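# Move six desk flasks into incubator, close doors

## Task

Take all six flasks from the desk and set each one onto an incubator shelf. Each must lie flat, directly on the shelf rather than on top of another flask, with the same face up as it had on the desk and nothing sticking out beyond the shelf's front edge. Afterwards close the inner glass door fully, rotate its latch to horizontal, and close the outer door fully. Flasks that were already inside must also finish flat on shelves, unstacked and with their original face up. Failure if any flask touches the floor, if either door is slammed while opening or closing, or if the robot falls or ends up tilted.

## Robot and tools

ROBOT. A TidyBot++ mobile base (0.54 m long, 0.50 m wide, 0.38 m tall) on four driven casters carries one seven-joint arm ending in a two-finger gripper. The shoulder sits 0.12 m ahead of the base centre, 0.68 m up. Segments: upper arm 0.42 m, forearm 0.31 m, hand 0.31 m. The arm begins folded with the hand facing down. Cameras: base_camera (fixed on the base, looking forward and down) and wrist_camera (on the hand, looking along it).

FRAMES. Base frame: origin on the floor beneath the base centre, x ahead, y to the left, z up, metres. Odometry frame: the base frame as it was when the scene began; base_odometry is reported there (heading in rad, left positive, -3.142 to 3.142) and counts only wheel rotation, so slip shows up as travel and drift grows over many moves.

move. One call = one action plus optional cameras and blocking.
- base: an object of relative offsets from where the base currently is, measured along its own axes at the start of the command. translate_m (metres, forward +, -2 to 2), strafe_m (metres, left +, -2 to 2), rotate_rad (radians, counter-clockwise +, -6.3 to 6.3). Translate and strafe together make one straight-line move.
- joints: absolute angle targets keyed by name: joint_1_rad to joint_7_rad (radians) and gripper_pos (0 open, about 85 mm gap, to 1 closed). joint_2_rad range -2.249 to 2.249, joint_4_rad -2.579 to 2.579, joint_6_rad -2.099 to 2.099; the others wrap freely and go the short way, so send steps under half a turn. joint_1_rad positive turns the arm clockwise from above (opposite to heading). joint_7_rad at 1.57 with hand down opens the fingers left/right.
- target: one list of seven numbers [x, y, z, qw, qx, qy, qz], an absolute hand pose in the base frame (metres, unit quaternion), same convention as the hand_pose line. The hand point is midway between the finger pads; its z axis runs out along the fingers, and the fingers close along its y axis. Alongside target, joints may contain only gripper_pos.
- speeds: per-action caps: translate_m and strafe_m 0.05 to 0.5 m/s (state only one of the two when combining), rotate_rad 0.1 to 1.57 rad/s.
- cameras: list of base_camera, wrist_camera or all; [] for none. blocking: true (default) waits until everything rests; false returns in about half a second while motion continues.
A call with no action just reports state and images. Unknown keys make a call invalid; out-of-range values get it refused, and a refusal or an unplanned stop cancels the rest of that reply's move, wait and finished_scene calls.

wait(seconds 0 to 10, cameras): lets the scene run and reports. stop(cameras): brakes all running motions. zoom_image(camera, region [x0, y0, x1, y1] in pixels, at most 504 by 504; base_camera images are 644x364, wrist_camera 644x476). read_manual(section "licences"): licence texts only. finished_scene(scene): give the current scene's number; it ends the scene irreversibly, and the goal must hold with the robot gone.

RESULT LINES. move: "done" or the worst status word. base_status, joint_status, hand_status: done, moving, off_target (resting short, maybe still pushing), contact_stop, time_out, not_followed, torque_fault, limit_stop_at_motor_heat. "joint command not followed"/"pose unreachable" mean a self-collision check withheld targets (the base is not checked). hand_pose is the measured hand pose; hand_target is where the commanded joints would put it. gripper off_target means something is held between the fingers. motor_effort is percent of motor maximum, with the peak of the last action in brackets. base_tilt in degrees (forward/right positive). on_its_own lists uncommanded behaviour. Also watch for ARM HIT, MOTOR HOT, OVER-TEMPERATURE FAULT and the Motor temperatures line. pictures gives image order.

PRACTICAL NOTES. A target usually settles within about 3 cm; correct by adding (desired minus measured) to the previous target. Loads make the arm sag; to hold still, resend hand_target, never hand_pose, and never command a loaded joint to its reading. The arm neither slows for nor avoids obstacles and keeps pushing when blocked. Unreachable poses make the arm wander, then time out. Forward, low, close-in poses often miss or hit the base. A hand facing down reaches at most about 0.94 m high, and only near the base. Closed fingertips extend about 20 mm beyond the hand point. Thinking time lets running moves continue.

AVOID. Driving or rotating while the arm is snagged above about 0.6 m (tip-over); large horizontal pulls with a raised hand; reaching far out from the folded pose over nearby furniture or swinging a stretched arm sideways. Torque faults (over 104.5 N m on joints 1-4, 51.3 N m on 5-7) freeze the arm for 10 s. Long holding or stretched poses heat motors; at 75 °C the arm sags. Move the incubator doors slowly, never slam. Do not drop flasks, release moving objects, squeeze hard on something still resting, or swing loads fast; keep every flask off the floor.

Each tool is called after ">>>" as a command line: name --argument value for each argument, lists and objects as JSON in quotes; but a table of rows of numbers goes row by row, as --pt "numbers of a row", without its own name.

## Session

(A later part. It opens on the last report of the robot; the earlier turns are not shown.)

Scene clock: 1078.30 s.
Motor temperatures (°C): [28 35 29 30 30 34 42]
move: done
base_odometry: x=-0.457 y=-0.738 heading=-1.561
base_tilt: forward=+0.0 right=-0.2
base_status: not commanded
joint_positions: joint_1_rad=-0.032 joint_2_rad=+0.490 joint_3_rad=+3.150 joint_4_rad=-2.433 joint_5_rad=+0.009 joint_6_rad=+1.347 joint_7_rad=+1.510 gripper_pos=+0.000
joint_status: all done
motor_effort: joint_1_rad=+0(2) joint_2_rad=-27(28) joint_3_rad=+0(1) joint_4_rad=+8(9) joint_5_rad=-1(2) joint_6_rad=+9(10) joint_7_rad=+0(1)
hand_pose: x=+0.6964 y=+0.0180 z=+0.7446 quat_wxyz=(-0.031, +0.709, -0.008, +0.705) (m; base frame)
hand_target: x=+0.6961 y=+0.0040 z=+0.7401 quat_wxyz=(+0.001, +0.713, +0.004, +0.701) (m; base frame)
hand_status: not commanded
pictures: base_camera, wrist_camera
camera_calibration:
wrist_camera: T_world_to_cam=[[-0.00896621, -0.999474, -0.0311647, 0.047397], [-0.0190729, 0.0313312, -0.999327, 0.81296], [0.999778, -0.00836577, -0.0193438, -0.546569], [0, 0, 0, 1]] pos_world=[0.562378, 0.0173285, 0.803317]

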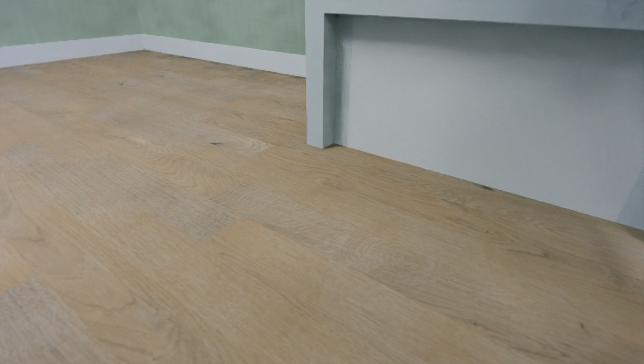

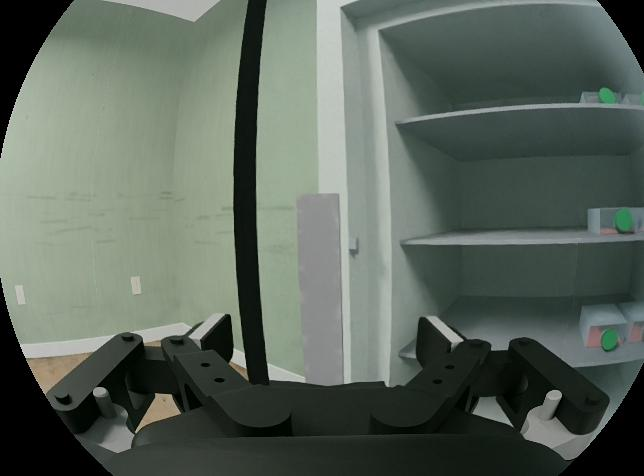

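>>> move --base '{"translate_m": -0.35}' --cameras '["wrist_camera"]'

>>> move --base '{"translate_m": 0.6376, "strafe_m": 1.1114}' --joints '{"gripper_pos": 1.0}' --cameras '[]'

>>> move --base '{"rotate_rad": -1.801}' --cameras '["wrist_camera"]'

Scene clock: 1114.53 s.
Motor temperatures (°C): [28 35 29 30 30 34 42]
move: done
base_odometry: x=-0.461 y=-0.388 heading=-1.560
base_tilt: forward=+0.0 right=-0.2
base_status: done
joint_positions: joint_1_rad=-0.032 joint_2_rad=+0.491 joint_3_rad=+3.150 joint_4_rad=-2.433 joint_5_rad=+0.009 joint_6_rad=+1.347 joint_7_rad=+1.510 gripper_pos=+0.000
joint_status: not commanded
motor_effort: joint_1_rad=+0(1) joint_2_rad=-28(29) joint_3_rad=+0(1) joint_4_rad=+8(10) joint_5_rad=-1(1) joint_6_rad=+9(10) joint_7_rad=+0(1)
hand_pose: x=+0.6964 y=+0.0180 z=+0.7438 quat_wxyz=(-0.031, +0.709, -0.008, +0.704) (m; base frame)
hand_target: x=+0.6961 y=+0.0040 z=+0.7401 quat_wxyz=(+0.001, +0.713, +0.004, +0.701) (m; base frame)
hand_status: not commanded
pictures: wrist_camera
camera_calibration:
wrist_camera: T_world_to_cam=[[-0.00901166, -0.999477, -0.0310542, 0.0473174], [-0.0205726, 0.0312342, -0.9993, 0.813191], [0.999748, -0.00836649, -0.0208433, -0.545565], [0, 0, 0, 1]] pos_world=[0.562584, 0.0173289, 0.80272]

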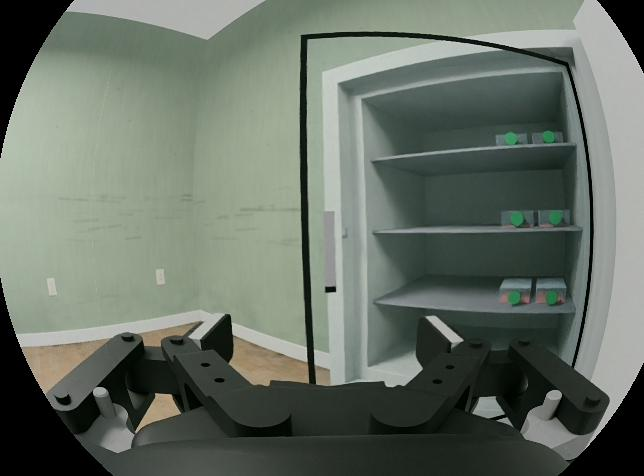

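Scene clock: 1118.17 s.
Motor temperatures (°C): [28 35 29 30 30 34 42]
move: done
base_odometry: x=+0.657 y=-1.014 heading=-1.560
base_tilt: forward=+0.0 right=-0.2
base_status: done
joint_positions: joint_1_rad=-0.029 joint_2_rad=+0.491 joint_3_rad=+3.151 joint_4_rad=-2.433 joint_5_rad=+0.009 joint_6_rad=+1.347 joint_7_rad=+1.510 gripper_pos=+0.999
joint_status: all done
motor_effort: joint_1_rad=-1(3) joint_2_rad=-27(29) joint_3_rad=+0(2) joint_4_rad=+8(9) joint_5_rad=+0(1) joint_6_rad=+9(10) joint_7_rad=+0(1)
hand_pose: x=+0.6965 y=+0.0167 z=+0.7437 quat_wxyz=(-0.030, +0.709, -0.009, +0.704) (m; base frame)
hand_target: x=+0.6961 y=+0.0040 z=+0.7401 quat_wxyz=(+0.001, +0.713, +0.004, +0.701) (m; base frame)
hand_status: not commanded
pictures: none
No camera images: "cameras" was empty.

Scene clock: 1120.67 s.
Motor temperatures (°C): [28 35 29 30 30 34 42]
move: done
base_odometry: x=+0.657 y=-1.014 heading=+2.922
base_tilt: forward=+0.0 right=-0.2
base_status: done
joint_positions: joint_1_rad=-0.024 joint_2_rad=+0.491 joint_3_rad=+3.154 joint_4_rad=-2.433 joint_5_rad=+0.009 joint_6_rad=+1.347 joint_7_rad=+1.510 gripper_pos=+0.999
joint_status: not commanded
motor_effort: joint_1_rad=+0(3) joint_2_rad=-27(30) joint_3_rad=+0(2) joint_4_rad=+8(9) joint_5_rad=-1(2) joint_6_rad=+9(10) joint_7_rad=+0(1)
hand_pose: x=+0.6966 y=+0.0120 z=+0.7437 quat_wxyz=(-0.026, +0.709, -0.011, +0.704) (m; base frame)
hand_target: x=+0.6961 y=+0.0040 z=+0.7401 quat_wxyz=(+0.001, +0.713, +0.004, +0.701) (m; base frame)
hand_status: not commanded
pictures: wrist_camera
camera_calibration:
wrist_camera: T_world_to_cam=[[-0.0194918, -0.999374, -0.0295276, 0.0475179], [-0.0203717, 0.029924, -0.999345, 0.813166], [0.999602, -0.0188775, -0.0209423, -0.545458], [0, 0, 0, 1]] pos_world=[0.562733, 0.0128581, 0.802613]

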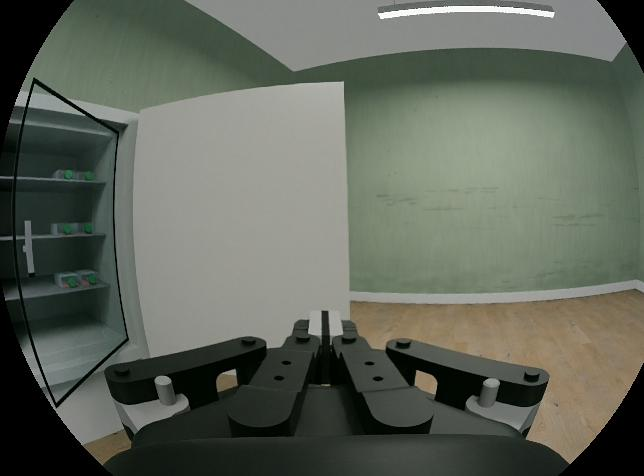

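>>> move --base '{"translate_m": 0.0742, "strafe_m": 0.7394}' --cameras '["wrist_camera", "base_camera"]'

Scene clock: 1134.17 s.
Motor temperatures (°C): [28 35 29 30 30 34 42]
move: done
base_odometry: x=+0.424 y=-1.720 heading=+2.921
base_tilt: forward=+0.0 right=-0.2
base_status: done
joint_positions: joint_1_rad=-0.024 joint_2_rad=+0.491 joint_3_rad=+3.154 joint_4_rad=-2.433 joint_5_rad=+0.009 joint_6_rad=+1.347 joint_7_rad=+1.510 gripper_pos=+0.999
joint_status: not commanded
motor_effort: joint_1_rad=+0(3) joint_2_rad=-27(28) joint_3_rad=+0(2) joint_4_rad=+9(9) joint_5_rad=-1(1) joint_6_rad=+9(10) joint_7_rad=+0(1)
hand_pose: x=+0.6966 y=+0.0118 z=+0.7437 quat_wxyz=(-0.026, +0.709, -0.011, +0.704) (m; base frame)
hand_target: x=+0.6961 y=+0.0040 z=+0.7401 quat_wxyz=(+0.001, +0.713, +0.004, +0.701) (m; base frame)
hand_status: not commanded
pictures: base_camera, wrist_camera
camera_calibration:
wrist_camera: T_world_to_cam=[[-0.0198933, -0.999366, -0.0295227, 0.047541], [-0.0203609, 0.0299273, -0.999345, 0.813166], [0.999595, -0.0192792, -0.0209434, -0.545453], [0, 0, 0, 1]] pos_world=[0.562735, 0.012659, 0.802613]

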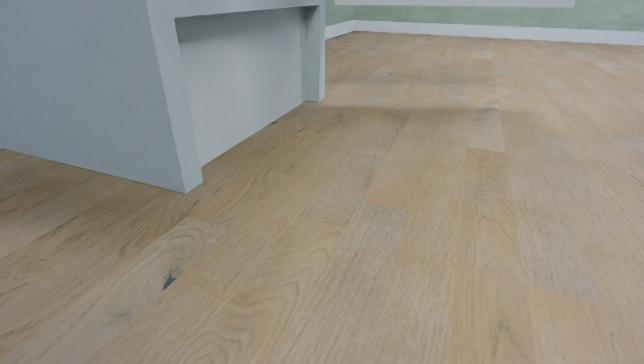

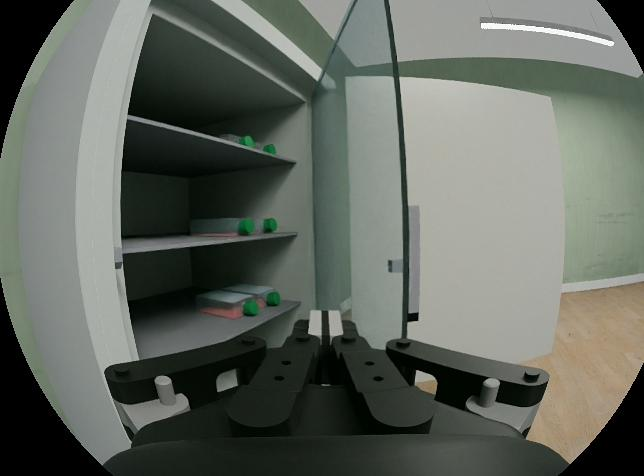

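>>> move --base '{"strafe_m": 0.09}' --speeds '{"strafe_m": 0.2}' --cameras '["wrist_camera"]'

>>> move --base '{"translate_m": 0.15}' --speeds '{"translate_m": 0.15}' --cameras '["wrist_camera"]'

Scene clock: 1222.40 s.
Motor temperatures (°C): [28 35 29 30 30 34 42]
move: done
base_odometry: x=+0.404 y=-1.808 heading=+2.921
base_tilt: forward=+0.0 right=-0.2
base_status: done
joint_positions: joint_1_rad=-0.023 joint_2_rad=+0.491 joint_3_rad=+3.154 joint_4_rad=-2.433 joint_5_rad=+0.009 joint_6_rad=+1.347 joint_7_rad=+1.510 gripper_pos=+0.999
joint_status: not commanded
motor_effort: joint_1_rad=+0(3) joint_2_rad=-27(28) joint_3_rad=+0(2) joint_4_rad=+8(9) joint_5_rad=-1(1) joint_6_rad=+9(10) joint_7_rad=+0(1)
hand_pose: x=+0.6966 y=+0.0117 z=+0.7437 quat_wxyz=(-0.026, +0.709, -0.011, +0.704) (m; base frame)
hand_target: x=+0.6961 y=+0.0040 z=+0.7401 quat_wxyz=(+0.001, +0.713, +0.004, +0.701) (m; base frame)
hand_status: not commanded
pictures: wrist_camera
camera_calibration:
wrist_camera: T_world_to_cam=[[-0.0201931, -0.99936, -0.029519, 0.0476074], [-0.020352, 0.0299298, -0.999345, 0.813164], [0.999589, -0.0195791, -0.0209433, -0.545449], [0, 0, 0, 1]] pos_world=[0.562736, 0.0125597, 0.802613]

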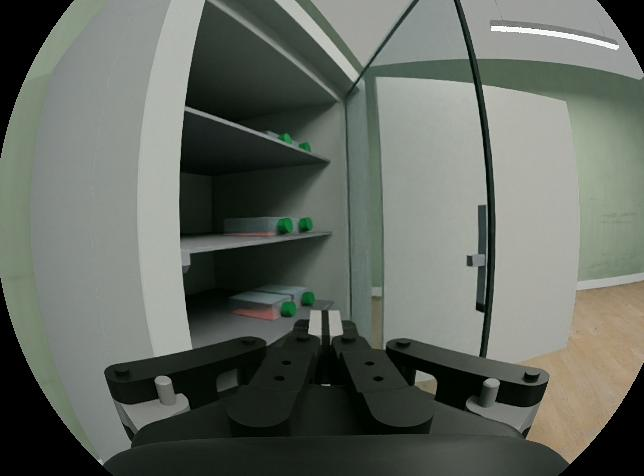

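Scene clock: 1224.07 s.
Motor temperatures (°C): [28 35 29 30 30 34 42]
move: done
base_odometry: x=+0.258 y=-1.775 heading=+2.922
base_tilt: forward=+0.1 right=-0.2
base_status: done
joint_positions: joint_1_rad=-0.023 joint_2_rad=+0.493 joint_3_rad=+3.154 joint_4_rad=-2.433 joint_5_rad=+0.009 joint_6_rad=+1.347 joint_7_rad=+1.510 gripper_pos=+0.999
joint_status: not commanded
motor_effort: joint_1_rad=+0(1) joint_2_rad=-28(29) joint_3_rad=+0(1) joint_4_rad=+8(10) joint_5_rad=+0(1) joint_6_rad=+9(10) joint_7_rad=-1(1)
hand_pose: x=+0.6967 y=+0.0117 z=+0.7429 quat_wxyz=(-0.026, +0.710, -0.011, +0.704) (m; base frame)
hand_target: x=+0.6961 y=+0.0040 z=+0.7401 quat_wxyz=(+0.001, +0.713, +0.004, +0.701) (m; base frame)
hand_status: not commanded
pictures: wrist_camera
camera_calibration:
wrist_camera: T_world_to_cam=[[-0.0202298, -0.999363, -0.0293923, 0.0475134], [-0.0216532, 0.0298294, -0.99932, 0.813286], [0.999561, -0.0195796, -0.0222429, -0.544608], [0, 0, 0, 1]] pos_world=[0.56294, 0.0125601, 0.802016]

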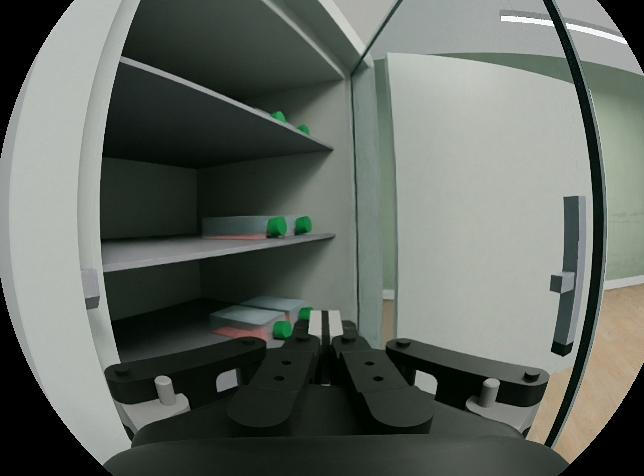

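>>> move --base '{"translate_m": 0.08}' --speeds '{"translate_m": 0.15}' --cameras '[]'

>>> move --base '{"translate_m": 0.0137, "strafe_m": -0.2481, "rotate_rad": 0.2094}' --speeds '{"translate_m": 0.15, "rotate_rad": 0.13}' --cameras '["wrist_camera"]'

Scene clock: 1237.57 s.
Motor temperatures (°C): [28 35 29 30 30 34 42]
move: done
base_odometry: x=+0.179 y=-1.758 heading=+2.922
base_tilt: forward=+0.1 right=-0.2
base_status: done
joint_positions: joint_1_rad=-0.023 joint_2_rad=+0.493 joint_3_rad=+3.154 joint_4_rad=-2.433 joint_5_rad=+0.009 joint_6_rad=+1.347 joint_7_rad=+1.510 gripper_pos=+0.999
joint_status: not commanded
motor_effort: joint_1_rad=+0(1) joint_2_rad=-27(29) joint_3_rad=+0(1) joint_4_rad=+8(10) joint_5_rad=-1(1) joint_6_rad=+9(10) joint_7_rad=+0(1)
hand_pose: x=+0.6967 y=+0.0117 z=+0.7425 quat_wxyz=(-0.026, +0.710, -0.011, +0.704) (m; base frame)
hand_target: x=+0.6961 y=+0.0040 z=+0.7401 quat_wxyz=(+0.001, +0.713, +0.004, +0.701) (m; base frame)
hand_status: not commanded
pictures: none
No camera images: "cameras" was empty.

Scene clock: 1239.90 s.
Motor temperatures (°C): [28 35 29 30 30 34 42]
move: done
base_odometry: x=+0.220 y=-1.512 heading=+3.132
base_tilt: forward=+0.1 right=-0.2
base_status: done
joint_positions: joint_1_rad=-0.021 joint_2_rad=+0.493 joint_3_rad=+3.156 joint_4_rad=-2.433 joint_5_rad=+0.009 joint_6_rad=+1.347 joint_7_rad=+1.510 gripper_pos=+0.999
joint_status: not commanded
motor_effort: joint_1_rad=+0(5) joint_2_rad=-28(28) joint_3_rad=+0(4) joint_4_rad=+9(9) joint_5_rad=-1(5) joint_6_rad=+9(10) joint_7_rad=-1(1)
hand_pose: x=+0.6968 y=+0.0092 z=+0.7425 quat_wxyz=(-0.024, +0.710, -0.012, +0.704) (m; base frame)
hand_target: x=+0.6961 y=+0.0040 z=+0.7401 quat_wxyz=(+0.001, +0.713, +0.004, +0.701) (m; base frame)
hand_status: not commanded
pictures: wrist_camera
camera_calibration:
wrist_camera: T_world_to_cam=[[-0.0242295, -0.999311, -0.0281271, 0.0469583], [-0.0221632, 0.0286654, -0.999343, 0.813355], [0.999461, -0.0235902, -0.0228424, -0.54419], [0, 0, 0, 1]] pos_world=[0.563061, 0.0107733, 0.801711]

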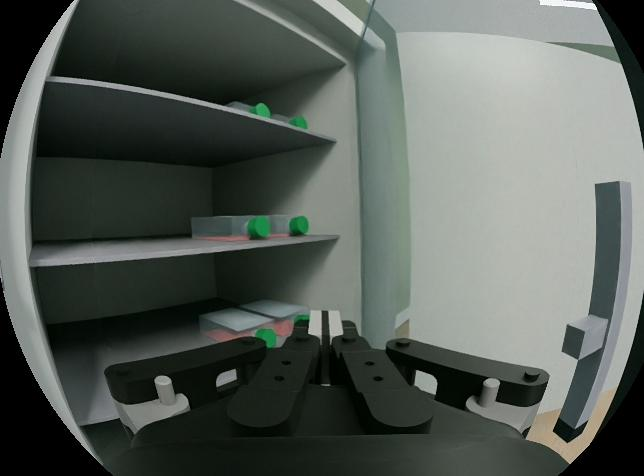

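>>> move --base '{"translate_m": 0.0137, "strafe_m": -0.2481, "rotate_rad": 0.2094}' --speeds '{"translate_m": 0.15, "rotate_rad": 0.13}' --cameras '["wrist_camera"]'

Scene clock: 1249.60 s.
Motor temperatures (°C): [28 35 29 30 30 34 42]
move: done
base_odometry: x=+0.209 y=-1.264 heading=-2.941
base_tilt: forward=+0.1 right=-0.2
base_status: done
joint_positions: joint_1_rad=-0.019 joint_2_rad=+0.493 joint_3_rad=+3.157 joint_4_rad=-2.433 joint_5_rad=+0.009 joint_6_rad=+1.347 joint_7_rad=+1.510 gripper_pos=+0.999
joint_status: not commanded
motor_effort: joint_1_rad=+0(4) joint_2_rad=-27(28) joint_3_rad=+0(3) joint_4_rad=+8(9) joint_5_rad=+0(4) joint_6_rad=+9(9) joint_7_rad=+0(1)
hand_pose: x=+0.6968 y=+0.0076 z=+0.7425 quat_wxyz=(-0.023, +0.710, -0.013, +0.704) (m; base frame)
hand_target: x=+0.6961 y=+0.0040 z=+0.7401 quat_wxyz=(+0.001, +0.713, +0.004, +0.701) (m; base frame)
hand_status: not commanded
pictures: wrist_camera
camera_calibration:
wrist_camera: T_world_to_cam=[[-0.0271182, -0.999254, -0.0274894, 0.0468828], [-0.0220958, 0.028092, -0.999361, 0.813369], [0.999388, -0.0264935, -0.0228412, -0.544164], [0, 0, 0, 1]] pos_world=[0.563075, 0.00958193, 0.801708]

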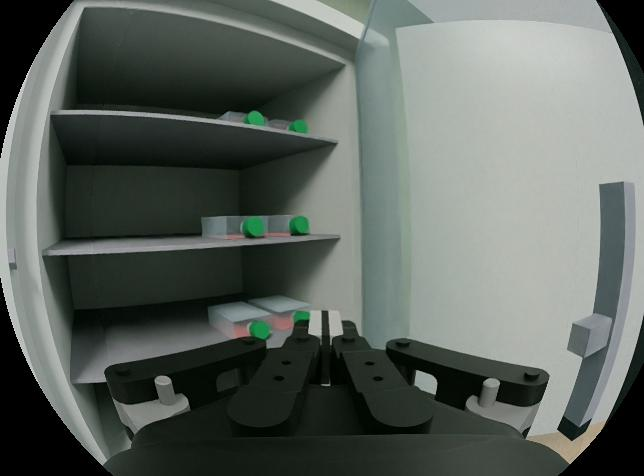

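>>> move --base '{"translate_m": 0.021, "strafe_m": -0.2889, "rotate_rad": 0.2443}' --speeds '{"translate_m": 0.17, "rotate_rad": 0.14}' --cameras '[]'

>>> move --base '{"translate_m": 0.021, "strafe_m": -0.2889, "rotate_rad": 0.2443}' --speeds '{"translate_m": 0.17, "rotate_rad": 0.14}' --cameras '["wrist_camera"]'

>>> move --base '{"translate_m": 0.021, "strafe_m": -0.2889, "rotate_rad": 0.2443}' --speeds '{"translate_m": 0.15, "rotate_rad": 0.12}' --cameras '["wrist_camera"]'

Scene clock: 1270.37 s.
Motor temperatures (°C): [28 35 29 30 30 34 42]
move: done
base_odometry: x=+0.130 y=-0.985 heading=-2.695
base_tilt: forward=+0.0 right=-0.2
base_status: done
joint_positions: joint_1_rad=-0.020 joint_2_rad=+0.493 joint_3_rad=+3.157 joint_4_rad=-2.433 joint_5_rad=+0.009 joint_6_rad=+1.347 joint_7_rad=+1.510 gripper_pos=+0.999
joint_status: not commanded
motor_effort: joint_1_rad=+0(4) joint_2_rad=-28(28) joint_3_rad=+0(2) joint_4_rad=+8(9) joint_5_rad=+0(3) joint_6_rad=+9(10) joint_7_rad=+0(1)
hand_pose: x=+0.6968 y=+0.0085 z=+0.7425 quat_wxyz=(-0.024, +0.710, -0.013, +0.704) (m; base frame)
hand_target: x=+0.6961 y=+0.0040 z=+0.7401 quat_wxyz=(+0.001, +0.713, +0.004, +0.701) (m; base frame)
hand_status: not commanded
pictures: none
No camera images: "cameras" was empty.

Scene clock: 1272.77 s.
Motor temperatures (°C): [28 35 29 30 30 34 42]
move: done
base_odometry: x=-0.013 y=-0.734 heading=-2.450
base_tilt: forward=+0.0 right=-0.2
base_status: done
joint_positions: joint_1_rad=-0.021 joint_2_rad=+0.493 joint_3_rad=+3.157 joint_4_rad=-2.433 joint_5_rad=+0.010 joint_6_rad=+1.347 joint_7_rad=+1.510 gripper_pos=+0.999
joint_status: not commanded
motor_effort: joint_1_rad=+0(4) joint_2_rad=-27(29) joint_3_rad=+0(3) joint_4_rad=+8(9) joint_5_rad=+0(4) joint_6_rad=+9(9) joint_7_rad=+0(1)
hand_pose: x=+0.6968 y=+0.0091 z=+0.7425 quat_wxyz=(-0.024, +0.710, -0.012, +0.704) (m; base frame)
hand_target: x=+0.6961 y=+0.0040 z=+0.7401 quat_wxyz=(+0.001, +0.713, +0.004, +0.701) (m; base frame)
hand_status: not commanded
pictures: wrist_camera
camera_calibration:
wrist_camera: T_world_to_cam=[[-0.0244239, -0.999317, -0.0277247, 0.0466472], [-0.0221669, 0.0282675, -0.999355, 0.813372], [0.999456, -0.0237935, -0.0228422, -0.544189], [0, 0, 0, 1]] pos_world=[0.563062, 0.0106751, 0.801709]

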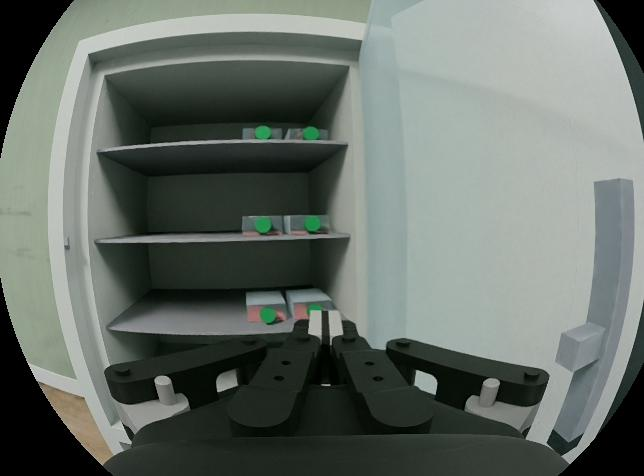

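Scene clock: 1275.30 s.
Motor temperatures (°C): [28 35 29 30 30 34 42]
move: done
base_odometry: x=-0.214 y=-0.524 heading=-2.206
base_tilt: forward=+0.1 right=-0.2
base_status: done
joint_positions: joint_1_rad=-0.022 joint_2_rad=+0.493 joint_3_rad=+3.156 joint_4_rad=-2.433 joint_5_rad=+0.010 joint_6_rad=+1.347 joint_7_rad=+1.511 gripper_pos=+0.999
joint_status: not commanded
motor_effort: joint_1_rad=+0(3) joint_2_rad=-28(28) joint_3_rad=+0(2) joint_4_rad=+8(9) joint_5_rad=+0(3) joint_6_rad=+9(10) joint_7_rad=+0(1)
hand_pose: x=+0.6968 y=+0.0097 z=+0.7425 quat_wxyz=(-0.024, +0.710, -0.012, +0.704) (m; base frame)
hand_target: x=+0.6961 y=+0.0040 z=+0.7401 quat_wxyz=(+0.001, +0.713, +0.004, +0.701) (m; base frame)
hand_status: not commanded
pictures: wrist_camera
camera_calibration:
wrist_camera: T_world_to_cam=[[-0.0234239, -0.999338, -0.0278388, 0.0465728], [-0.0221916, 0.0283593, -0.999351, 0.813371], [0.999479, -0.022791, -0.0228412, -0.5442], [0, 0, 0, 1]] pos_world=[0.563057, 0.0110725, 0.80171]

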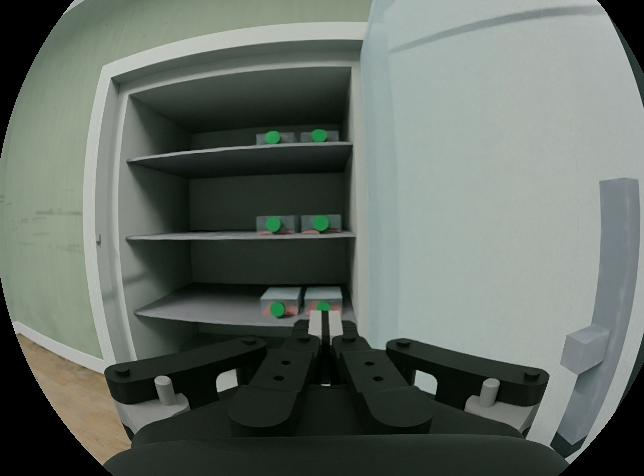

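>>> move --base '{"translate_m": -0.35}' --cameras '["wrist_camera"]'

>>> move --base '{"translate_m": -0.6105, "strafe_m": 0.7863, "rotate_rad": 1.637}' --joints '{"joint_1_rad": 0.0, "joint_2_rad": 0.0, "joint_3_rad": 3.15, "joint_4_rad": -0.7, "joint_5_rad": 0.0, "joint_6_rad": -1.6, "joint_7_rad": 1.53, "gripper_pos": 0.0}' --cameras '["wrist_camera", "base_camera"]'

>>> zoom_image --camera "wrist_camera" --region '[100, 60, 560, 340]'

Scene clock: 1293.80 s.
Motor temperatures (°C): [28 35 29 30 30 34 42]
move: done
base_odometry: x=-0.006 y=-0.242 heading=-2.206
base_tilt: forward=+0.0 right=-0.2
base_status: done
joint_positions: joint_1_rad=-0.022 joint_2_rad=+0.494 joint_3_rad=+3.156 joint_4_rad=-2.434 joint_5_rad=+0.010 joint_6_rad=+1.347 joint_7_rad=+1.511 gripper_pos=+0.999
joint_status: not commanded
motor_effort: joint_1_rad=+0(1) joint_2_rad=-27(31) joint_3_rad=+0(1) joint_4_rad=+8(10) joint_5_rad=+0(1) joint_6_rad=+9(10) joint_7_rad=+0(1)
hand_pose: x=+0.6966 y=+0.0097 z=+0.7416 quat_wxyz=(-0.024, +0.711, -0.012, +0.703) (m; base frame)
hand_target: x=+0.6961 y=+0.0040 z=+0.7401 quat_wxyz=(+0.001, +0.713, +0.004, +0.701) (m; base frame)
hand_status: not commanded
pictures: wrist_camera
camera_calibration:
wrist_camera: T_world_to_cam=[[-0.0234769, -0.999341, -0.0276934, 0.046465], [-0.0240943, 0.0282586, -0.99931, 0.813713], [0.999434, -0.0227934, -0.0247418, -0.542574], [0, 0, 0, 1]] pos_world=[0.562964, 0.0110728, 0.801014]

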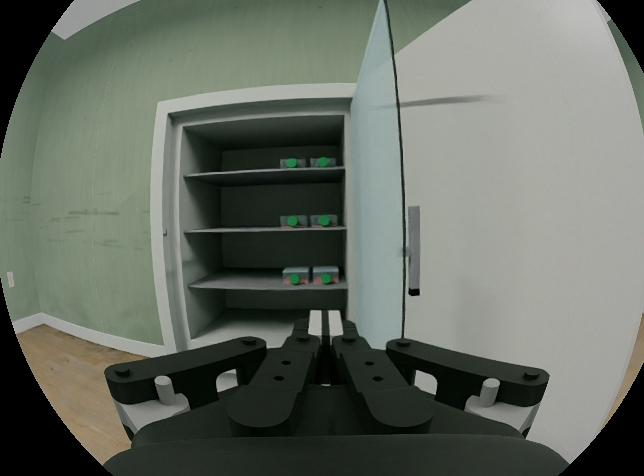

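Scene clock: 1297.77 s.
Motor temperatures (°C): [28 35 29 30 30 34 42]
move: done
base_odometry: x=+0.989 y=-0.217 heading=-0.568
base_tilt: forward=+0.0 right=-0.2
base_status: done
joint_positions: joint_1_rad=-0.009 joint_2_rad=+0.022 joint_3_rad=+3.152 joint_4_rad=-0.721 joint_5_rad=+0.010 joint_6_rad=-1.519 joint_7_rad=+1.511 gripper_pos=+0.000
joint_status: all done
motor_effort: joint_1_rad=+0(5) joint_2_rad=-17(36) joint_3_rad=+0(3) joint_4_rad=+15(22) joint_5_rad=+0(2) joint_6_rad=+7(10) joint_7_rad=+0(2)
hand_pose: x=+0.5809 y=-0.0022 z=+1.1355 quat_wxyz=(-0.008, +0.904, -0.030, +0.426) (m; base frame)
hand_target: x=+0.5538 y=-0.0023 z=+1.1356 quat_wxyz=(-0.007, +0.912, -0.022, +0.408) (m; base frame)
hand_status: not commanded
pictures: base_camera, wrist_camera
camera_calibration:
wrist_camera: T_world_to_cam=[[-0.06371, -0.997959, 0.00430177, 0.0298357], [-0.646866, 0.0380129, -0.761656, 1.29678], [0.759938, -0.0513078, -0.647967, 0.429245], [0, 0, 0, 1]] pos_world=[0.514543, 0.00250402, 1.26571]

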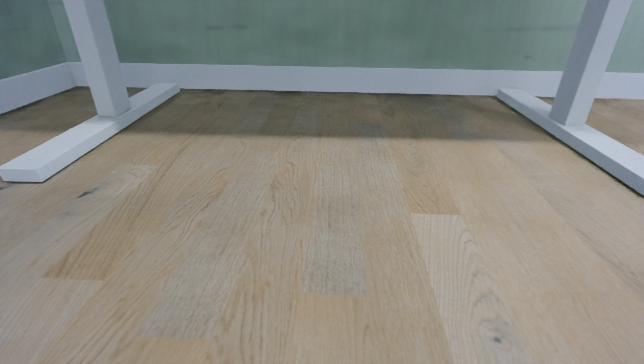

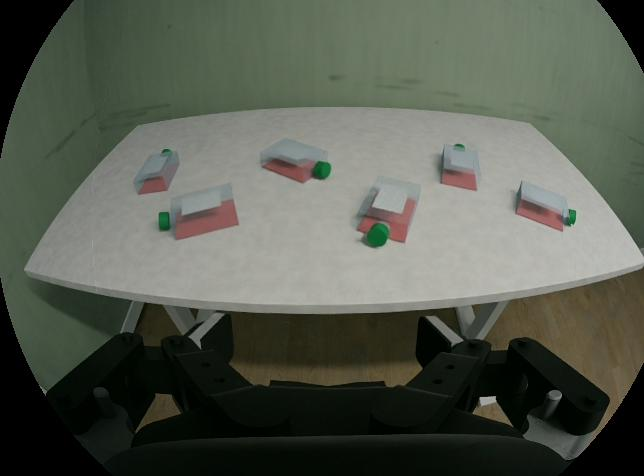

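Scaled by 1.096.

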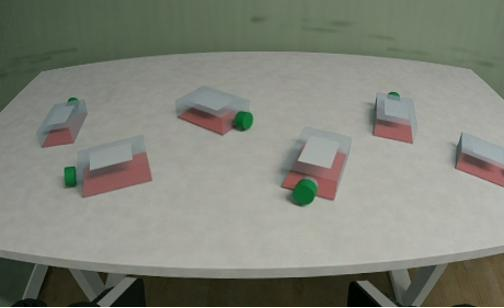

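>>> zoom_image --camera "wrist_camera" --region '[110, 120, 360, 260]'

>>> zoom_image --camera "wrist_camera" --region '[340, 120, 590, 260]'

Scaled by 2.016.

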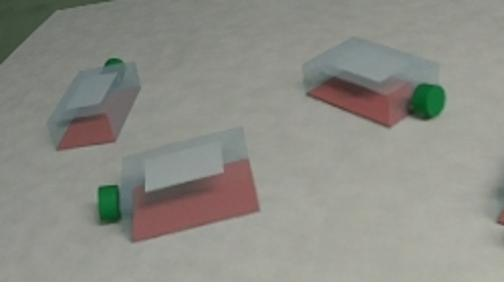

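Scaled by 2.016.

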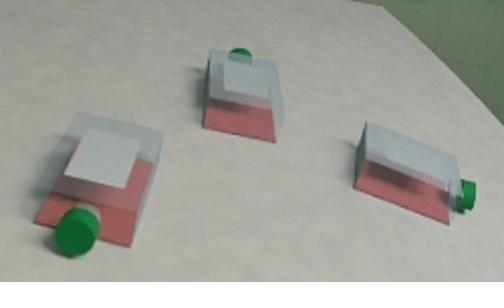

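>>> move --base '{"translate_m": 0.134, "strafe_m": 0.26, "rotate_rad": -0.428}' --joints '{"joint_1_rad": 0.0, "joint_2_rad": 0.065, "joint_3_rad": 3.15, "joint_4_rad": -1.472, "joint_5_rad": 0.0, "joint_6_rad": -0.65, "joint_7_rad": 1.54, "gripper_pos": 0.0}' --cameras '["wrist_camera"]'

Scene clock: 1584.87 s.
Motor temperatures (°C): [27 34 28 30 30 33 41]
move: done
base_odometry: x=+1.242 y=-0.070 heading=-0.997
base_tilt: forward=+0.0 right=-0.2
base_status: done
joint_positions: joint_1_rad=-0.005 joint_2_rad=+0.061 joint_3_rad=+3.152 joint_4_rad=-1.454 joint_5_rad=+0.010 joint_6_rad=-0.730 joint_7_rad=+1.511 gripper_pos=+0.000
joint_status: all done
motor_effort: joint_1_rad=-1(3) joint_2_rad=-23(27) joint_3_rad=+0(3) joint_4_rad=+20(22) joint_5_rad=-1(2) joint_6_rad=+7(8) joint_7_rad=+0(2)
hand_pose: x=+0.7019 y=-0.0036 z=+0.9245 quat_wxyz=(-0.007, +0.901, -0.028, +0.433) (m; base frame)
hand_target: x=+0.7146 y=-0.0035 z=+0.9324 quat_wxyz=(-0.005, +0.888, -0.017, +0.459) (m; base frame)
hand_status: not commanded
pictures: wrist_camera
camera_calibration:
wrist_camera: T_world_to_cam=[[-0.0610983, -0.998108, 0.0068797, 0.0328662], [-0.634425, 0.0335128, -0.772258, 1.21543], [0.770566, -0.0515483, -0.635272, 0.181346], [0, 0, 0, 1]] pos_world=[0.633365, 0.00141982, 1.0536]

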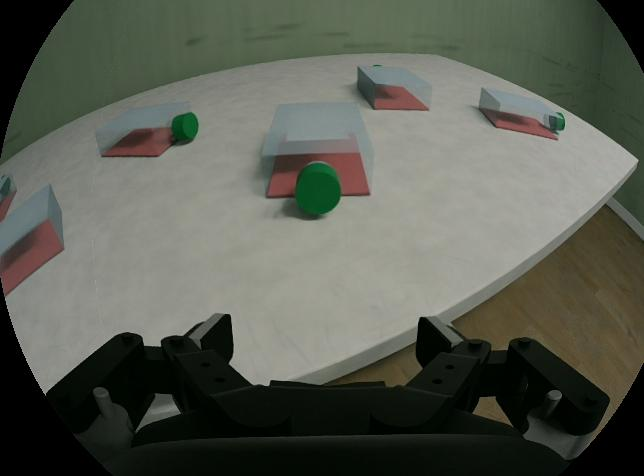

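>>> move --base '{"translate_m": 0.10}' --speeds '{"translate_m": 0.25}' --joints '{"joint_2_rad": 0.092, "joint_4_rad": -1.545, "joint_6_rad": -0.52}' --cameras '["wrist_camera"]'

Scene clock: 1634.17 s.
Motor temperatures (°C): [27 34 28 30 30 33 41]
move: done
base_odometry: x=+1.297 y=-0.154 heading=-0.997
base_tilt: forward=+0.0 right=-0.2
base_status: done
joint_positions: joint_1_rad=-0.005 joint_2_rad=+0.077 joint_3_rad=+3.152 joint_4_rad=-1.522 joint_5_rad=+0.010 joint_6_rad=-0.584 joint_7_rad=+1.511 gripper_pos=+0.000
joint_status: all done
motor_effort: joint_1_rad=+0(1) joint_2_rad=-22(24) joint_3_rad=+0(1) joint_4_rad=+18(22) joint_5_rad=-1(1) joint_6_rad=+6(8) joint_7_rad=+0(2)
hand_pose: x=+0.7204 y=-0.0033 z=+0.9131 quat_wxyz=(-0.008, +0.887, -0.027, +0.461) (m; base frame)
hand_target: x=+0.7307 y=-0.0036 z=+0.9078 quat_wxyz=(-0.005, +0.881, -0.017, +0.473) (m; base frame)
hand_status: not commanded
pictures: wrist_camera
camera_calibration:
wrist_camera: T_world_to_cam=[[-0.059921, -0.998197, 0.00362973, 0.0364481], [-0.585546, 0.0322045, -0.81, 1.21774], [0.808422, -0.0506614, -0.586419, 0.0879662], [0, 0, 0, 1]] pos_world=[0.64411, 0.00162231, 1.03782]

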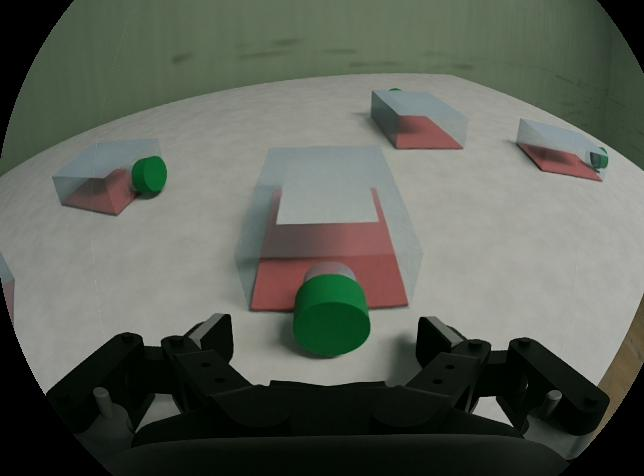

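>>> move --joints '{"joint_2_rad": 0.180, "joint_4_rad": -1.515, "joint_6_rad": -0.455}' --cameras '["wrist_camera"]'

Scene clock: 1652.37 s.
Motor temperatures (°C): [27 34 28 30 30 33 41]
move: off_target
base_odometry: x=+1.297 y=-0.154 heading=-0.997
base_tilt: forward=+0.0 right=-0.2
base_status: not commanded
joint_positions: joint_1_rad=-0.005 joint_2_rad=+0.133 joint_3_rad=+3.152 joint_4_rad=-1.499 joint_5_rad=+0.010 joint_6_rad=-0.503 joint_7_rad=+1.511 gripper_pos=+0.000
joint_status: joint_2_rad off_target (ended at +0.133, target +0.180); the others done
motor_effort: joint_1_rad=+0(1) joint_2_rad=-20(22) joint_3_rad=+0(1) joint_4_rad=+15(19) joint_5_rad=-1(2) joint_6_rad=+4(7) joint_7_rad=-2(2)
hand_pose: x=+0.7517 y=-0.0031 z=+0.9129 quat_wxyz=(-0.009, +0.876, -0.026, +0.482) (m; base frame)
hand_target: x=+0.7669 y=-0.0037 z=+0.8864 quat_wxyz=(-0.005, +0.879, -0.017, +0.476) (m; base frame)
hand_status: not commanded
pictures: wrist_camera
camera_calibration:
wrist_camera: T_world_to_cam=[[-0.059209, -0.998244, 0.00161099, 0.0398923], [-0.54546, 0.0310012, -0.837564, 1.23088], [0.836043, -0.05047, -0.546337, 0.00520092], [0, 0, 0, 1]] pos_world=[0.66941, 0.00192595, 1.03372]

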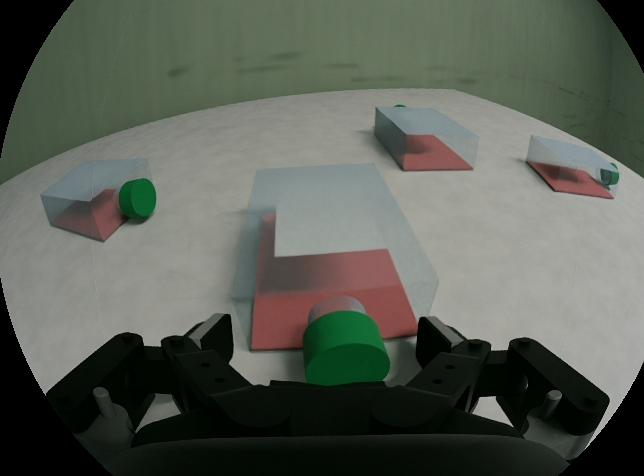

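>>> zoom_image --camera "wrist_camera" --region '[180, 250, 480, 420]'

Scaled by 1.680.

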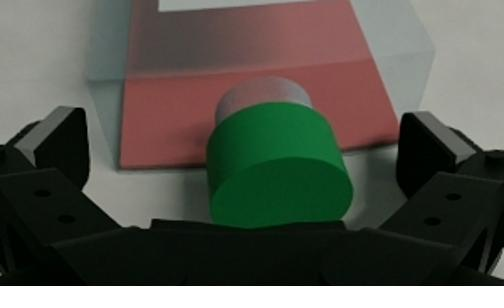

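>>> move --joints '{"joint_2_rad": 0.122}' --cameras '[]'

>>> move --joints '{"gripper_pos": 0.75}' --cameras '["wrist_camera"]'

Scene clock: 1684.73 s.
Motor temperatures (°C): [27 34 28 30 30 33 41]
move: done
base_odometry: x=+1.297 y=-0.154 heading=-0.997
base_tilt: forward=+0.0 right=-0.1
base_status: not commanded
joint_positions: joint_1_rad=-0.005 joint_2_rad=+0.132 joint_3_rad=+3.152 joint_4_rad=-1.500 joint_5_rad=+0.010 joint_6_rad=-0.503 joint_7_rad=+1.511 gripper_pos=+0.000
joint_status: all done
motor_effort: joint_1_rad=+0(1) joint_2_rad=-25(26) joint_3_rad=+0(1) joint_4_rad=+18(19) joint_5_rad=+0(1) joint_6_rad=+6(7) joint_7_rad=-1(1)
hand_pose: x=+0.7514 y=-0.0031 z=+0.9135 quat_wxyz=(-0.009, +0.875, -0.026, +0.482) (m; base frame)
hand_target: x=+0.7539 y=-0.0037 z=+0.9237 quat_wxyz=(-0.005, +0.865, -0.017, +0.501) (m; base frame)
hand_status: not commanded
pictures: none
No camera images: "cameras" was empty.

Scene clock: 1685.70 s.
Motor temperatures (°C): [27 34 28 30 30 33 41]
move: done
base_odometry: x=+1.297 y=-0.154 heading=-0.997
base_tilt: forward=+0.0 right=-0.2
base_status: not commanded
joint_positions: joint_1_rad=-0.005 joint_2_rad=+0.123 joint_3_rad=+3.152 joint_4_rad=-1.500 joint_5_rad=+0.010 joint_6_rad=-0.503 joint_7_rad=+1.511 gripper_pos=+0.750
joint_status: all done
motor_effort: joint_1_rad=-1(2) joint_2_rad=-21(24) joint_3_rad=-1(1) joint_4_rad=+17(18) joint_5_rad=-1(2) joint_6_rad=+5(6) joint_7_rad=+0(1)
hand_pose: x=+0.7494 y=-0.0031 z=+0.9188 quat_wxyz=(-0.009, +0.873, -0.026, +0.486) (m; base frame)
hand_target: x=+0.7539 y=-0.0037 z=+0.9237 quat_wxyz=(-0.005, +0.865, -0.017, +0.501) (m; base frame)
hand_status: not commanded
pictures: wrist_camera
camera_calibration:
wrist_camera: T_world_to_cam=[[-0.0591919, -0.998246, 0.000927863, 0.0403783], [-0.537708, 0.0311007, -0.842557, 1.2333], [0.841051, -0.0503715, -0.538606, -0.000505496], [0, 0, 0, 1]] pos_world=[0.665973, 0.0019254, 1.03882]

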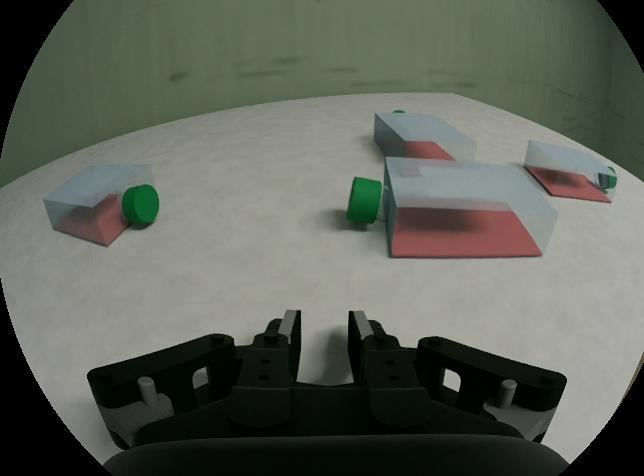

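>>> zoom_image --camera "wrist_camera" --region '[240, 280, 410, 400]'

Scaled by 2.965.

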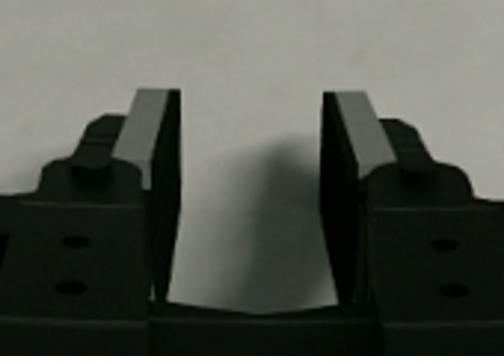

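>>> move

Scene clock: 1809.20 s.
Motor temperatures (°C): [27 35 28 30 30 33 41]
base_odometry: x=+1.297 y=-0.154 heading=-0.997
base_tilt: forward=+0.0 right=-0.2
base_status: not commanded
joint_positions: joint_1_rad=-0.005 joint_2_rad=+0.123 joint_3_rad=+3.152 joint_4_rad=-1.500 joint_5_rad=+0.010 joint_6_rad=-0.503 joint_7_rad=+1.511 gripper_pos=+0.750
joint_status: all done
motor_effort: joint_1_rad=-1(2) joint_2_rad=-21(24) joint_3_rad=-1(1) joint_4_rad=+17(18) joint_5_rad=+0(2) joint_6_rad=+5(6) joint_7_rad=-1(1)
hand_pose: x=+0.7494 y=-0.0031 z=+0.9188 quat_wxyz=(-0.009, +0.873, -0.026, +0.486) (m; base frame)
hand_target: x=+0.7539 y=-0.0037 z=+0.9237 quat_wxyz=(-0.005, +0.865, -0.017, +0.501) (m; base frame)
hand_status: not commanded
pictures: base_camera, wrist_camera
camera_calibration:
wrist_camera: T_world_to_cam=[[-0.0591919, -0.998246, 0.000927863, 0.0403783], [-0.537708, 0.0311007, -0.842557, 1.2333], [0.841051, -0.0503715, -0.538606, -0.000505496], [0, 0, 0, 1]] pos_world=[0.665973, 0.0019254, 1.03882]

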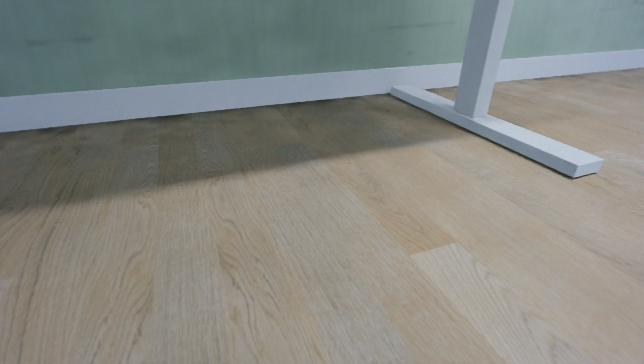

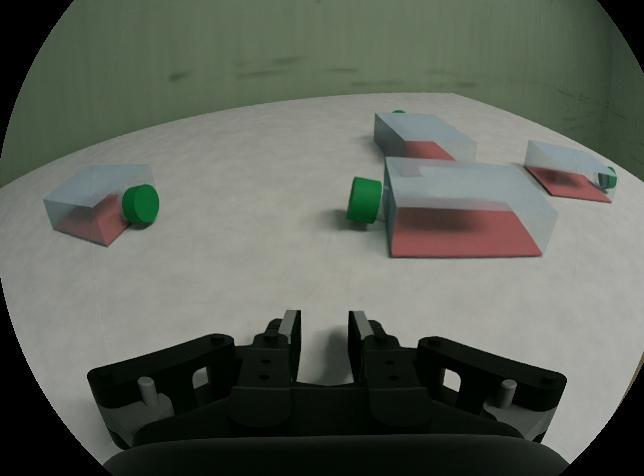

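>>> move --joints '{"joint_2_rad": 0.149, "joint_4_rad": -1.515, "joint_6_rad": -0.48}' --cameras '["wrist_camera"]'

>>> zoom_image --camera "wrist_camera" --region '[220, 260, 440, 420]'

Scene clock: 1833.03 s.
Motor temperatures (°C): [27 35 28 30 30 33 40]
move: done
base_odometry: x=+1.297 y=-0.154 heading=-0.997
base_tilt: forward=+0.0 right=-0.2
base_status: not commanded
joint_positions: joint_1_rad=-0.005 joint_2_rad=+0.124 joint_3_rad=+3.152 joint_4_rad=-1.500 joint_5_rad=+0.010 joint_6_rad=-0.503 joint_7_rad=+1.511 gripper_pos=+0.750
joint_status: all done
motor_effort: joint_1_rad=+0(1) joint_2_rad=-20(22) joint_3_rad=+0(1) joint_4_rad=+16(17) joint_5_rad=-1(1) joint_6_rad=+4(5) joint_7_rad=+0(1)
hand_pose: x=+0.7496 y=-0.0031 z=+0.9186 quat_wxyz=(-0.009, +0.873, -0.026, +0.486) (m; base frame)
hand_target: x=+0.7561 y=-0.0037 z=+0.8998 quat_wxyz=(-0.005, +0.878, -0.017, +0.478) (m; base frame)
hand_status: not commanded
pictures: wrist_camera
camera_calibration:
wrist_camera: T_world_to_cam=[[-0.0591903, -0.998246, 0.000941094, 0.0403756], [-0.537967, 0.0311042, -0.842392, 1.23324], [0.840885, -0.0503677, -0.538865, -0.000403371], [0, 0, 0, 1]] pos_world=[0.666174, 0.00192538, 1.03862]

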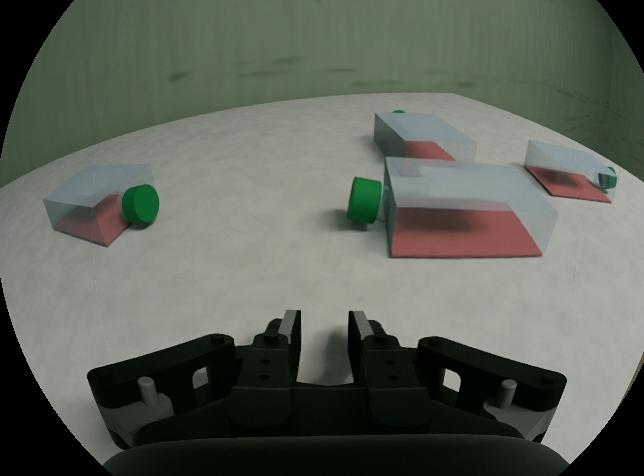

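Scaled by 2.291.

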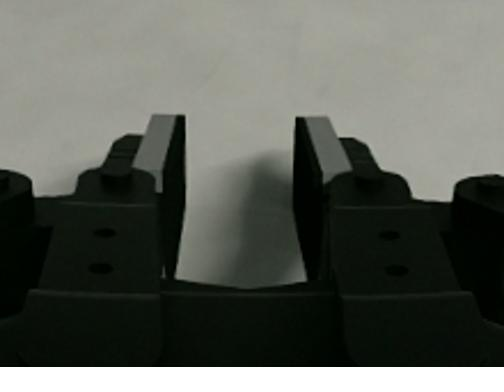

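>>> move --joints '{"joint_2_rad": 0.175, "joint_4_rad": -1.515, "joint_6_rad": -0.48}' --cameras '["wrist_camera"]'

>>> zoom_image --camera "wrist_camera" --region '[220, 260, 440, 420]'

Scene clock: 1840.67 s.
Motor temperatures (°C): [27 35 28 30 30 33 40]
move: off_target
base_odometry: x=+1.297 y=-0.154 heading=-0.997
base_tilt: forward=+0.0 right=-0.2
base_status: not commanded
joint_positions: joint_1_rad=-0.005 joint_2_rad=+0.126 joint_3_rad=+3.152 joint_4_rad=-1.497 joint_5_rad=+0.010 joint_6_rad=-0.503 joint_7_rad=+1.511 gripper_pos=+0.750
joint_status: joint_2_rad off_target (ended at +0.126, target +0.175); the others done
motor_effort: joint_1_rad=+0(1) joint_2_rad=-19(21) joint_3_rad=+0(0) joint_4_rad=+15(16) joint_5_rad=-1(1) joint_6_rad=+4(4) joint_7_rad=-1(1)
hand_pose: x=+0.7506 y=-0.0031 z=+0.9185 quat_wxyz=(-0.009, +0.873, -0.026, +0.486) (m; base frame)
hand_target: x=+0.7615 y=-0.0037 z=+0.8832 quat_wxyz=(-0.005, +0.884, -0.017, +0.467) (m; base frame)
hand_status: not commanded
pictures: wrist_camera
camera_calibration:
wrist_camera: T_world_to_cam=[[-0.0591904, -0.998246, 0.00094108, 0.040435], [-0.537896, 0.0311, -0.842437, 1.2337], [0.840931, -0.0503704, -0.538793, -0.00140237], [0, 0, 0, 1]] pos_world=[0.667174, 0.0019254, 1.03852]

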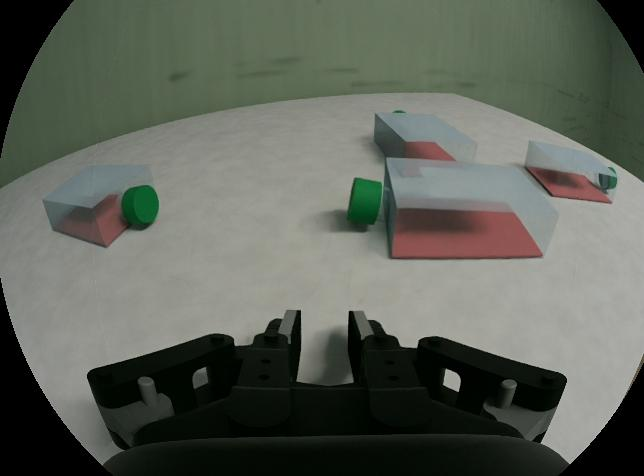

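Scaled by 2.291.

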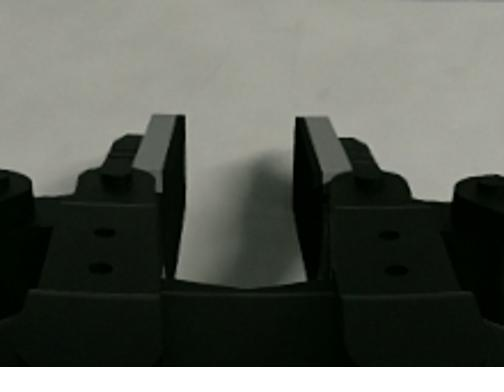

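>>> move --joints '{"joint_2_rad": -0.2, "joint_4_rad": -1.3, "joint_6_rad": -0.8, "gripper_pos": 0.3}' --cameras '["wrist_camera"]'

Scene clock: 2307.23 s.
Motor temperatures (°C): [27 34 28 30 30 33 40]
move: done
base_odometry: x=+1.297 y=-0.154 heading=-0.997
base_tilt: forward=+0.0 right=-0.2
base_status: not commanded
joint_positions: joint_1_rad=-0.005 joint_2_rad=-0.201 joint_3_rad=+3.152 joint_4_rad=-1.309 joint_5_rad=+0.010 joint_6_rad=-0.720 joint_7_rad=+1.511 gripper_pos=+0.300
joint_status: all done
motor_effort: joint_1_rad=-1(1) joint_2_rad=-13(32) joint_3_rad=+0(2) joint_4_rad=+20(24) joint_5_rad=-1(1) joint_6_rad=+9(9) joint_7_rad=-1(1)
hand_pose: x=+0.6174 y=-0.0042 z=+1.1552 quat_wxyz=(-0.013, +0.792, -0.026, +0.610) (m; base frame)
hand_target: x=+0.6102 y=-0.0034 z=+1.1362 quat_wxyz=(-0.007, +0.813, -0.016, +0.582) (m; base frame)
hand_status: not commanded
pictures: wrist_camera
camera_calibration:
wrist_camera: T_world_to_cam=[[-0.0585509, -0.998105, -0.0189304, 0.0538152], [-0.266753, 0.0339161, -0.963168, 1.33359], [0.961985, -0.0513446, -0.268233, -0.149287], [0, 0, 0, 1]] pos_world=[0.502503, 0.000818015, 1.24545]

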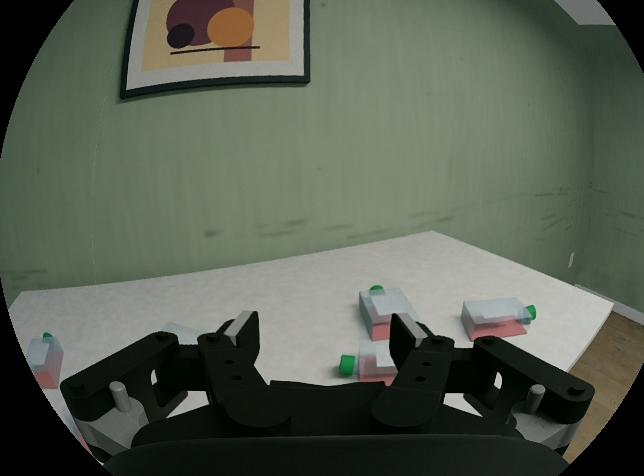

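>>> move --base '{"translate_m": 0.2485, "strafe_m": -0.2439, "rotate_rad": 0.428}' --cameras '[]'

>>> move --joints '{"joint_2_rad": 0.255, "joint_4_rad": -0.80, "joint_6_rad": -2.02, "joint_7_rad": -0.54, "gripper_pos": 0.1}' --cameras '["wrist_camera"]'

Scene clock: 2357.90 s.
Motor temperatures (°C): [27 33 28 31 30 33 40]
move: done
base_odometry: x=+1.227 y=-0.495 heading=-0.568
base_tilt: forward=+0.0 right=-0.2
base_status: done
joint_positions: joint_1_rad=-0.005 joint_2_rad=-0.201 joint_3_rad=+3.148 joint_4_rad=-1.309 joint_5_rad=+0.010 joint_6_rad=-0.721 joint_7_rad=+1.511 gripper_pos=+0.300
joint_status: not commanded
motor_effort: joint_1_rad=+0(2) joint_2_rad=-13(14) joint_3_rad=+0(3) joint_4_rad=+19(20) joint_5_rad=+0(1) joint_6_rad=+9(9) joint_7_rad=+0(1)
hand_pose: x=+0.6172 y=-0.0016 z=+1.1548 quat_wxyz=(-0.014, +0.792, -0.024, +0.610) (m; base frame)
hand_target: x=+0.6102 y=-0.0034 z=+1.1362 quat_wxyz=(-0.007, +0.813, -0.016, +0.582) (m; base frame)
hand_status: not commanded
pictures: none
No camera images: "cameras" was empty.

Scene clock: 2360.60 s.
Motor temperatures (°C): [27 33 28 31 30 33 40]
move: done
base_odometry: x=+1.227 y=-0.495 heading=-0.568
base_tilt: forward=+0.0 right=-0.2
base_status: not commanded
joint_positions: joint_1_rad=-0.005 joint_2_rad=+0.251 joint_3_rad=+3.148 joint_4_rad=-0.822 joint_5_rad=+0.010 joint_6_rad=-1.938 joint_7_rad=-0.474 gripper_pos=+0.100
joint_status: all done
motor_effort: joint_1_rad=+0(1) joint_2_rad=-25(27) joint_3_rad=+0(0) joint_4_rad=+14(20) joint_5_rad=+0(1) joint_6_rad=+2(10) joint_7_rad=+0(2)
hand_pose: x=+0.5402 y=-0.0014 z=+0.9307 quat_wxyz=(-0.053, +0.518, -0.853, +0.038) (m; base frame)
hand_target: x=+0.5194 y=-0.0014 z=+0.9334 quat_wxyz=(-0.028, +0.489, -0.872, +0.017) (m; base frame)
hand_status: not commanded
pictures: wrist_camera
camera_calibration:
wrist_camera: T_world_to_cam=[[-0.894658, 0.439518, -0.0800675, 0.558419], [0.43575, 0.898026, 0.0605925, -0.234507], [0.0985342, 0.0193203, -0.994946, 1.00787], [0, 0, 0, 1]] pos_world=[0.502471, -0.0543143, 1.0617]

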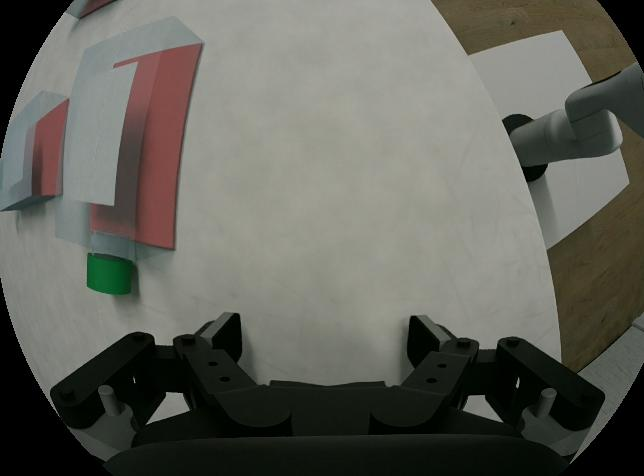

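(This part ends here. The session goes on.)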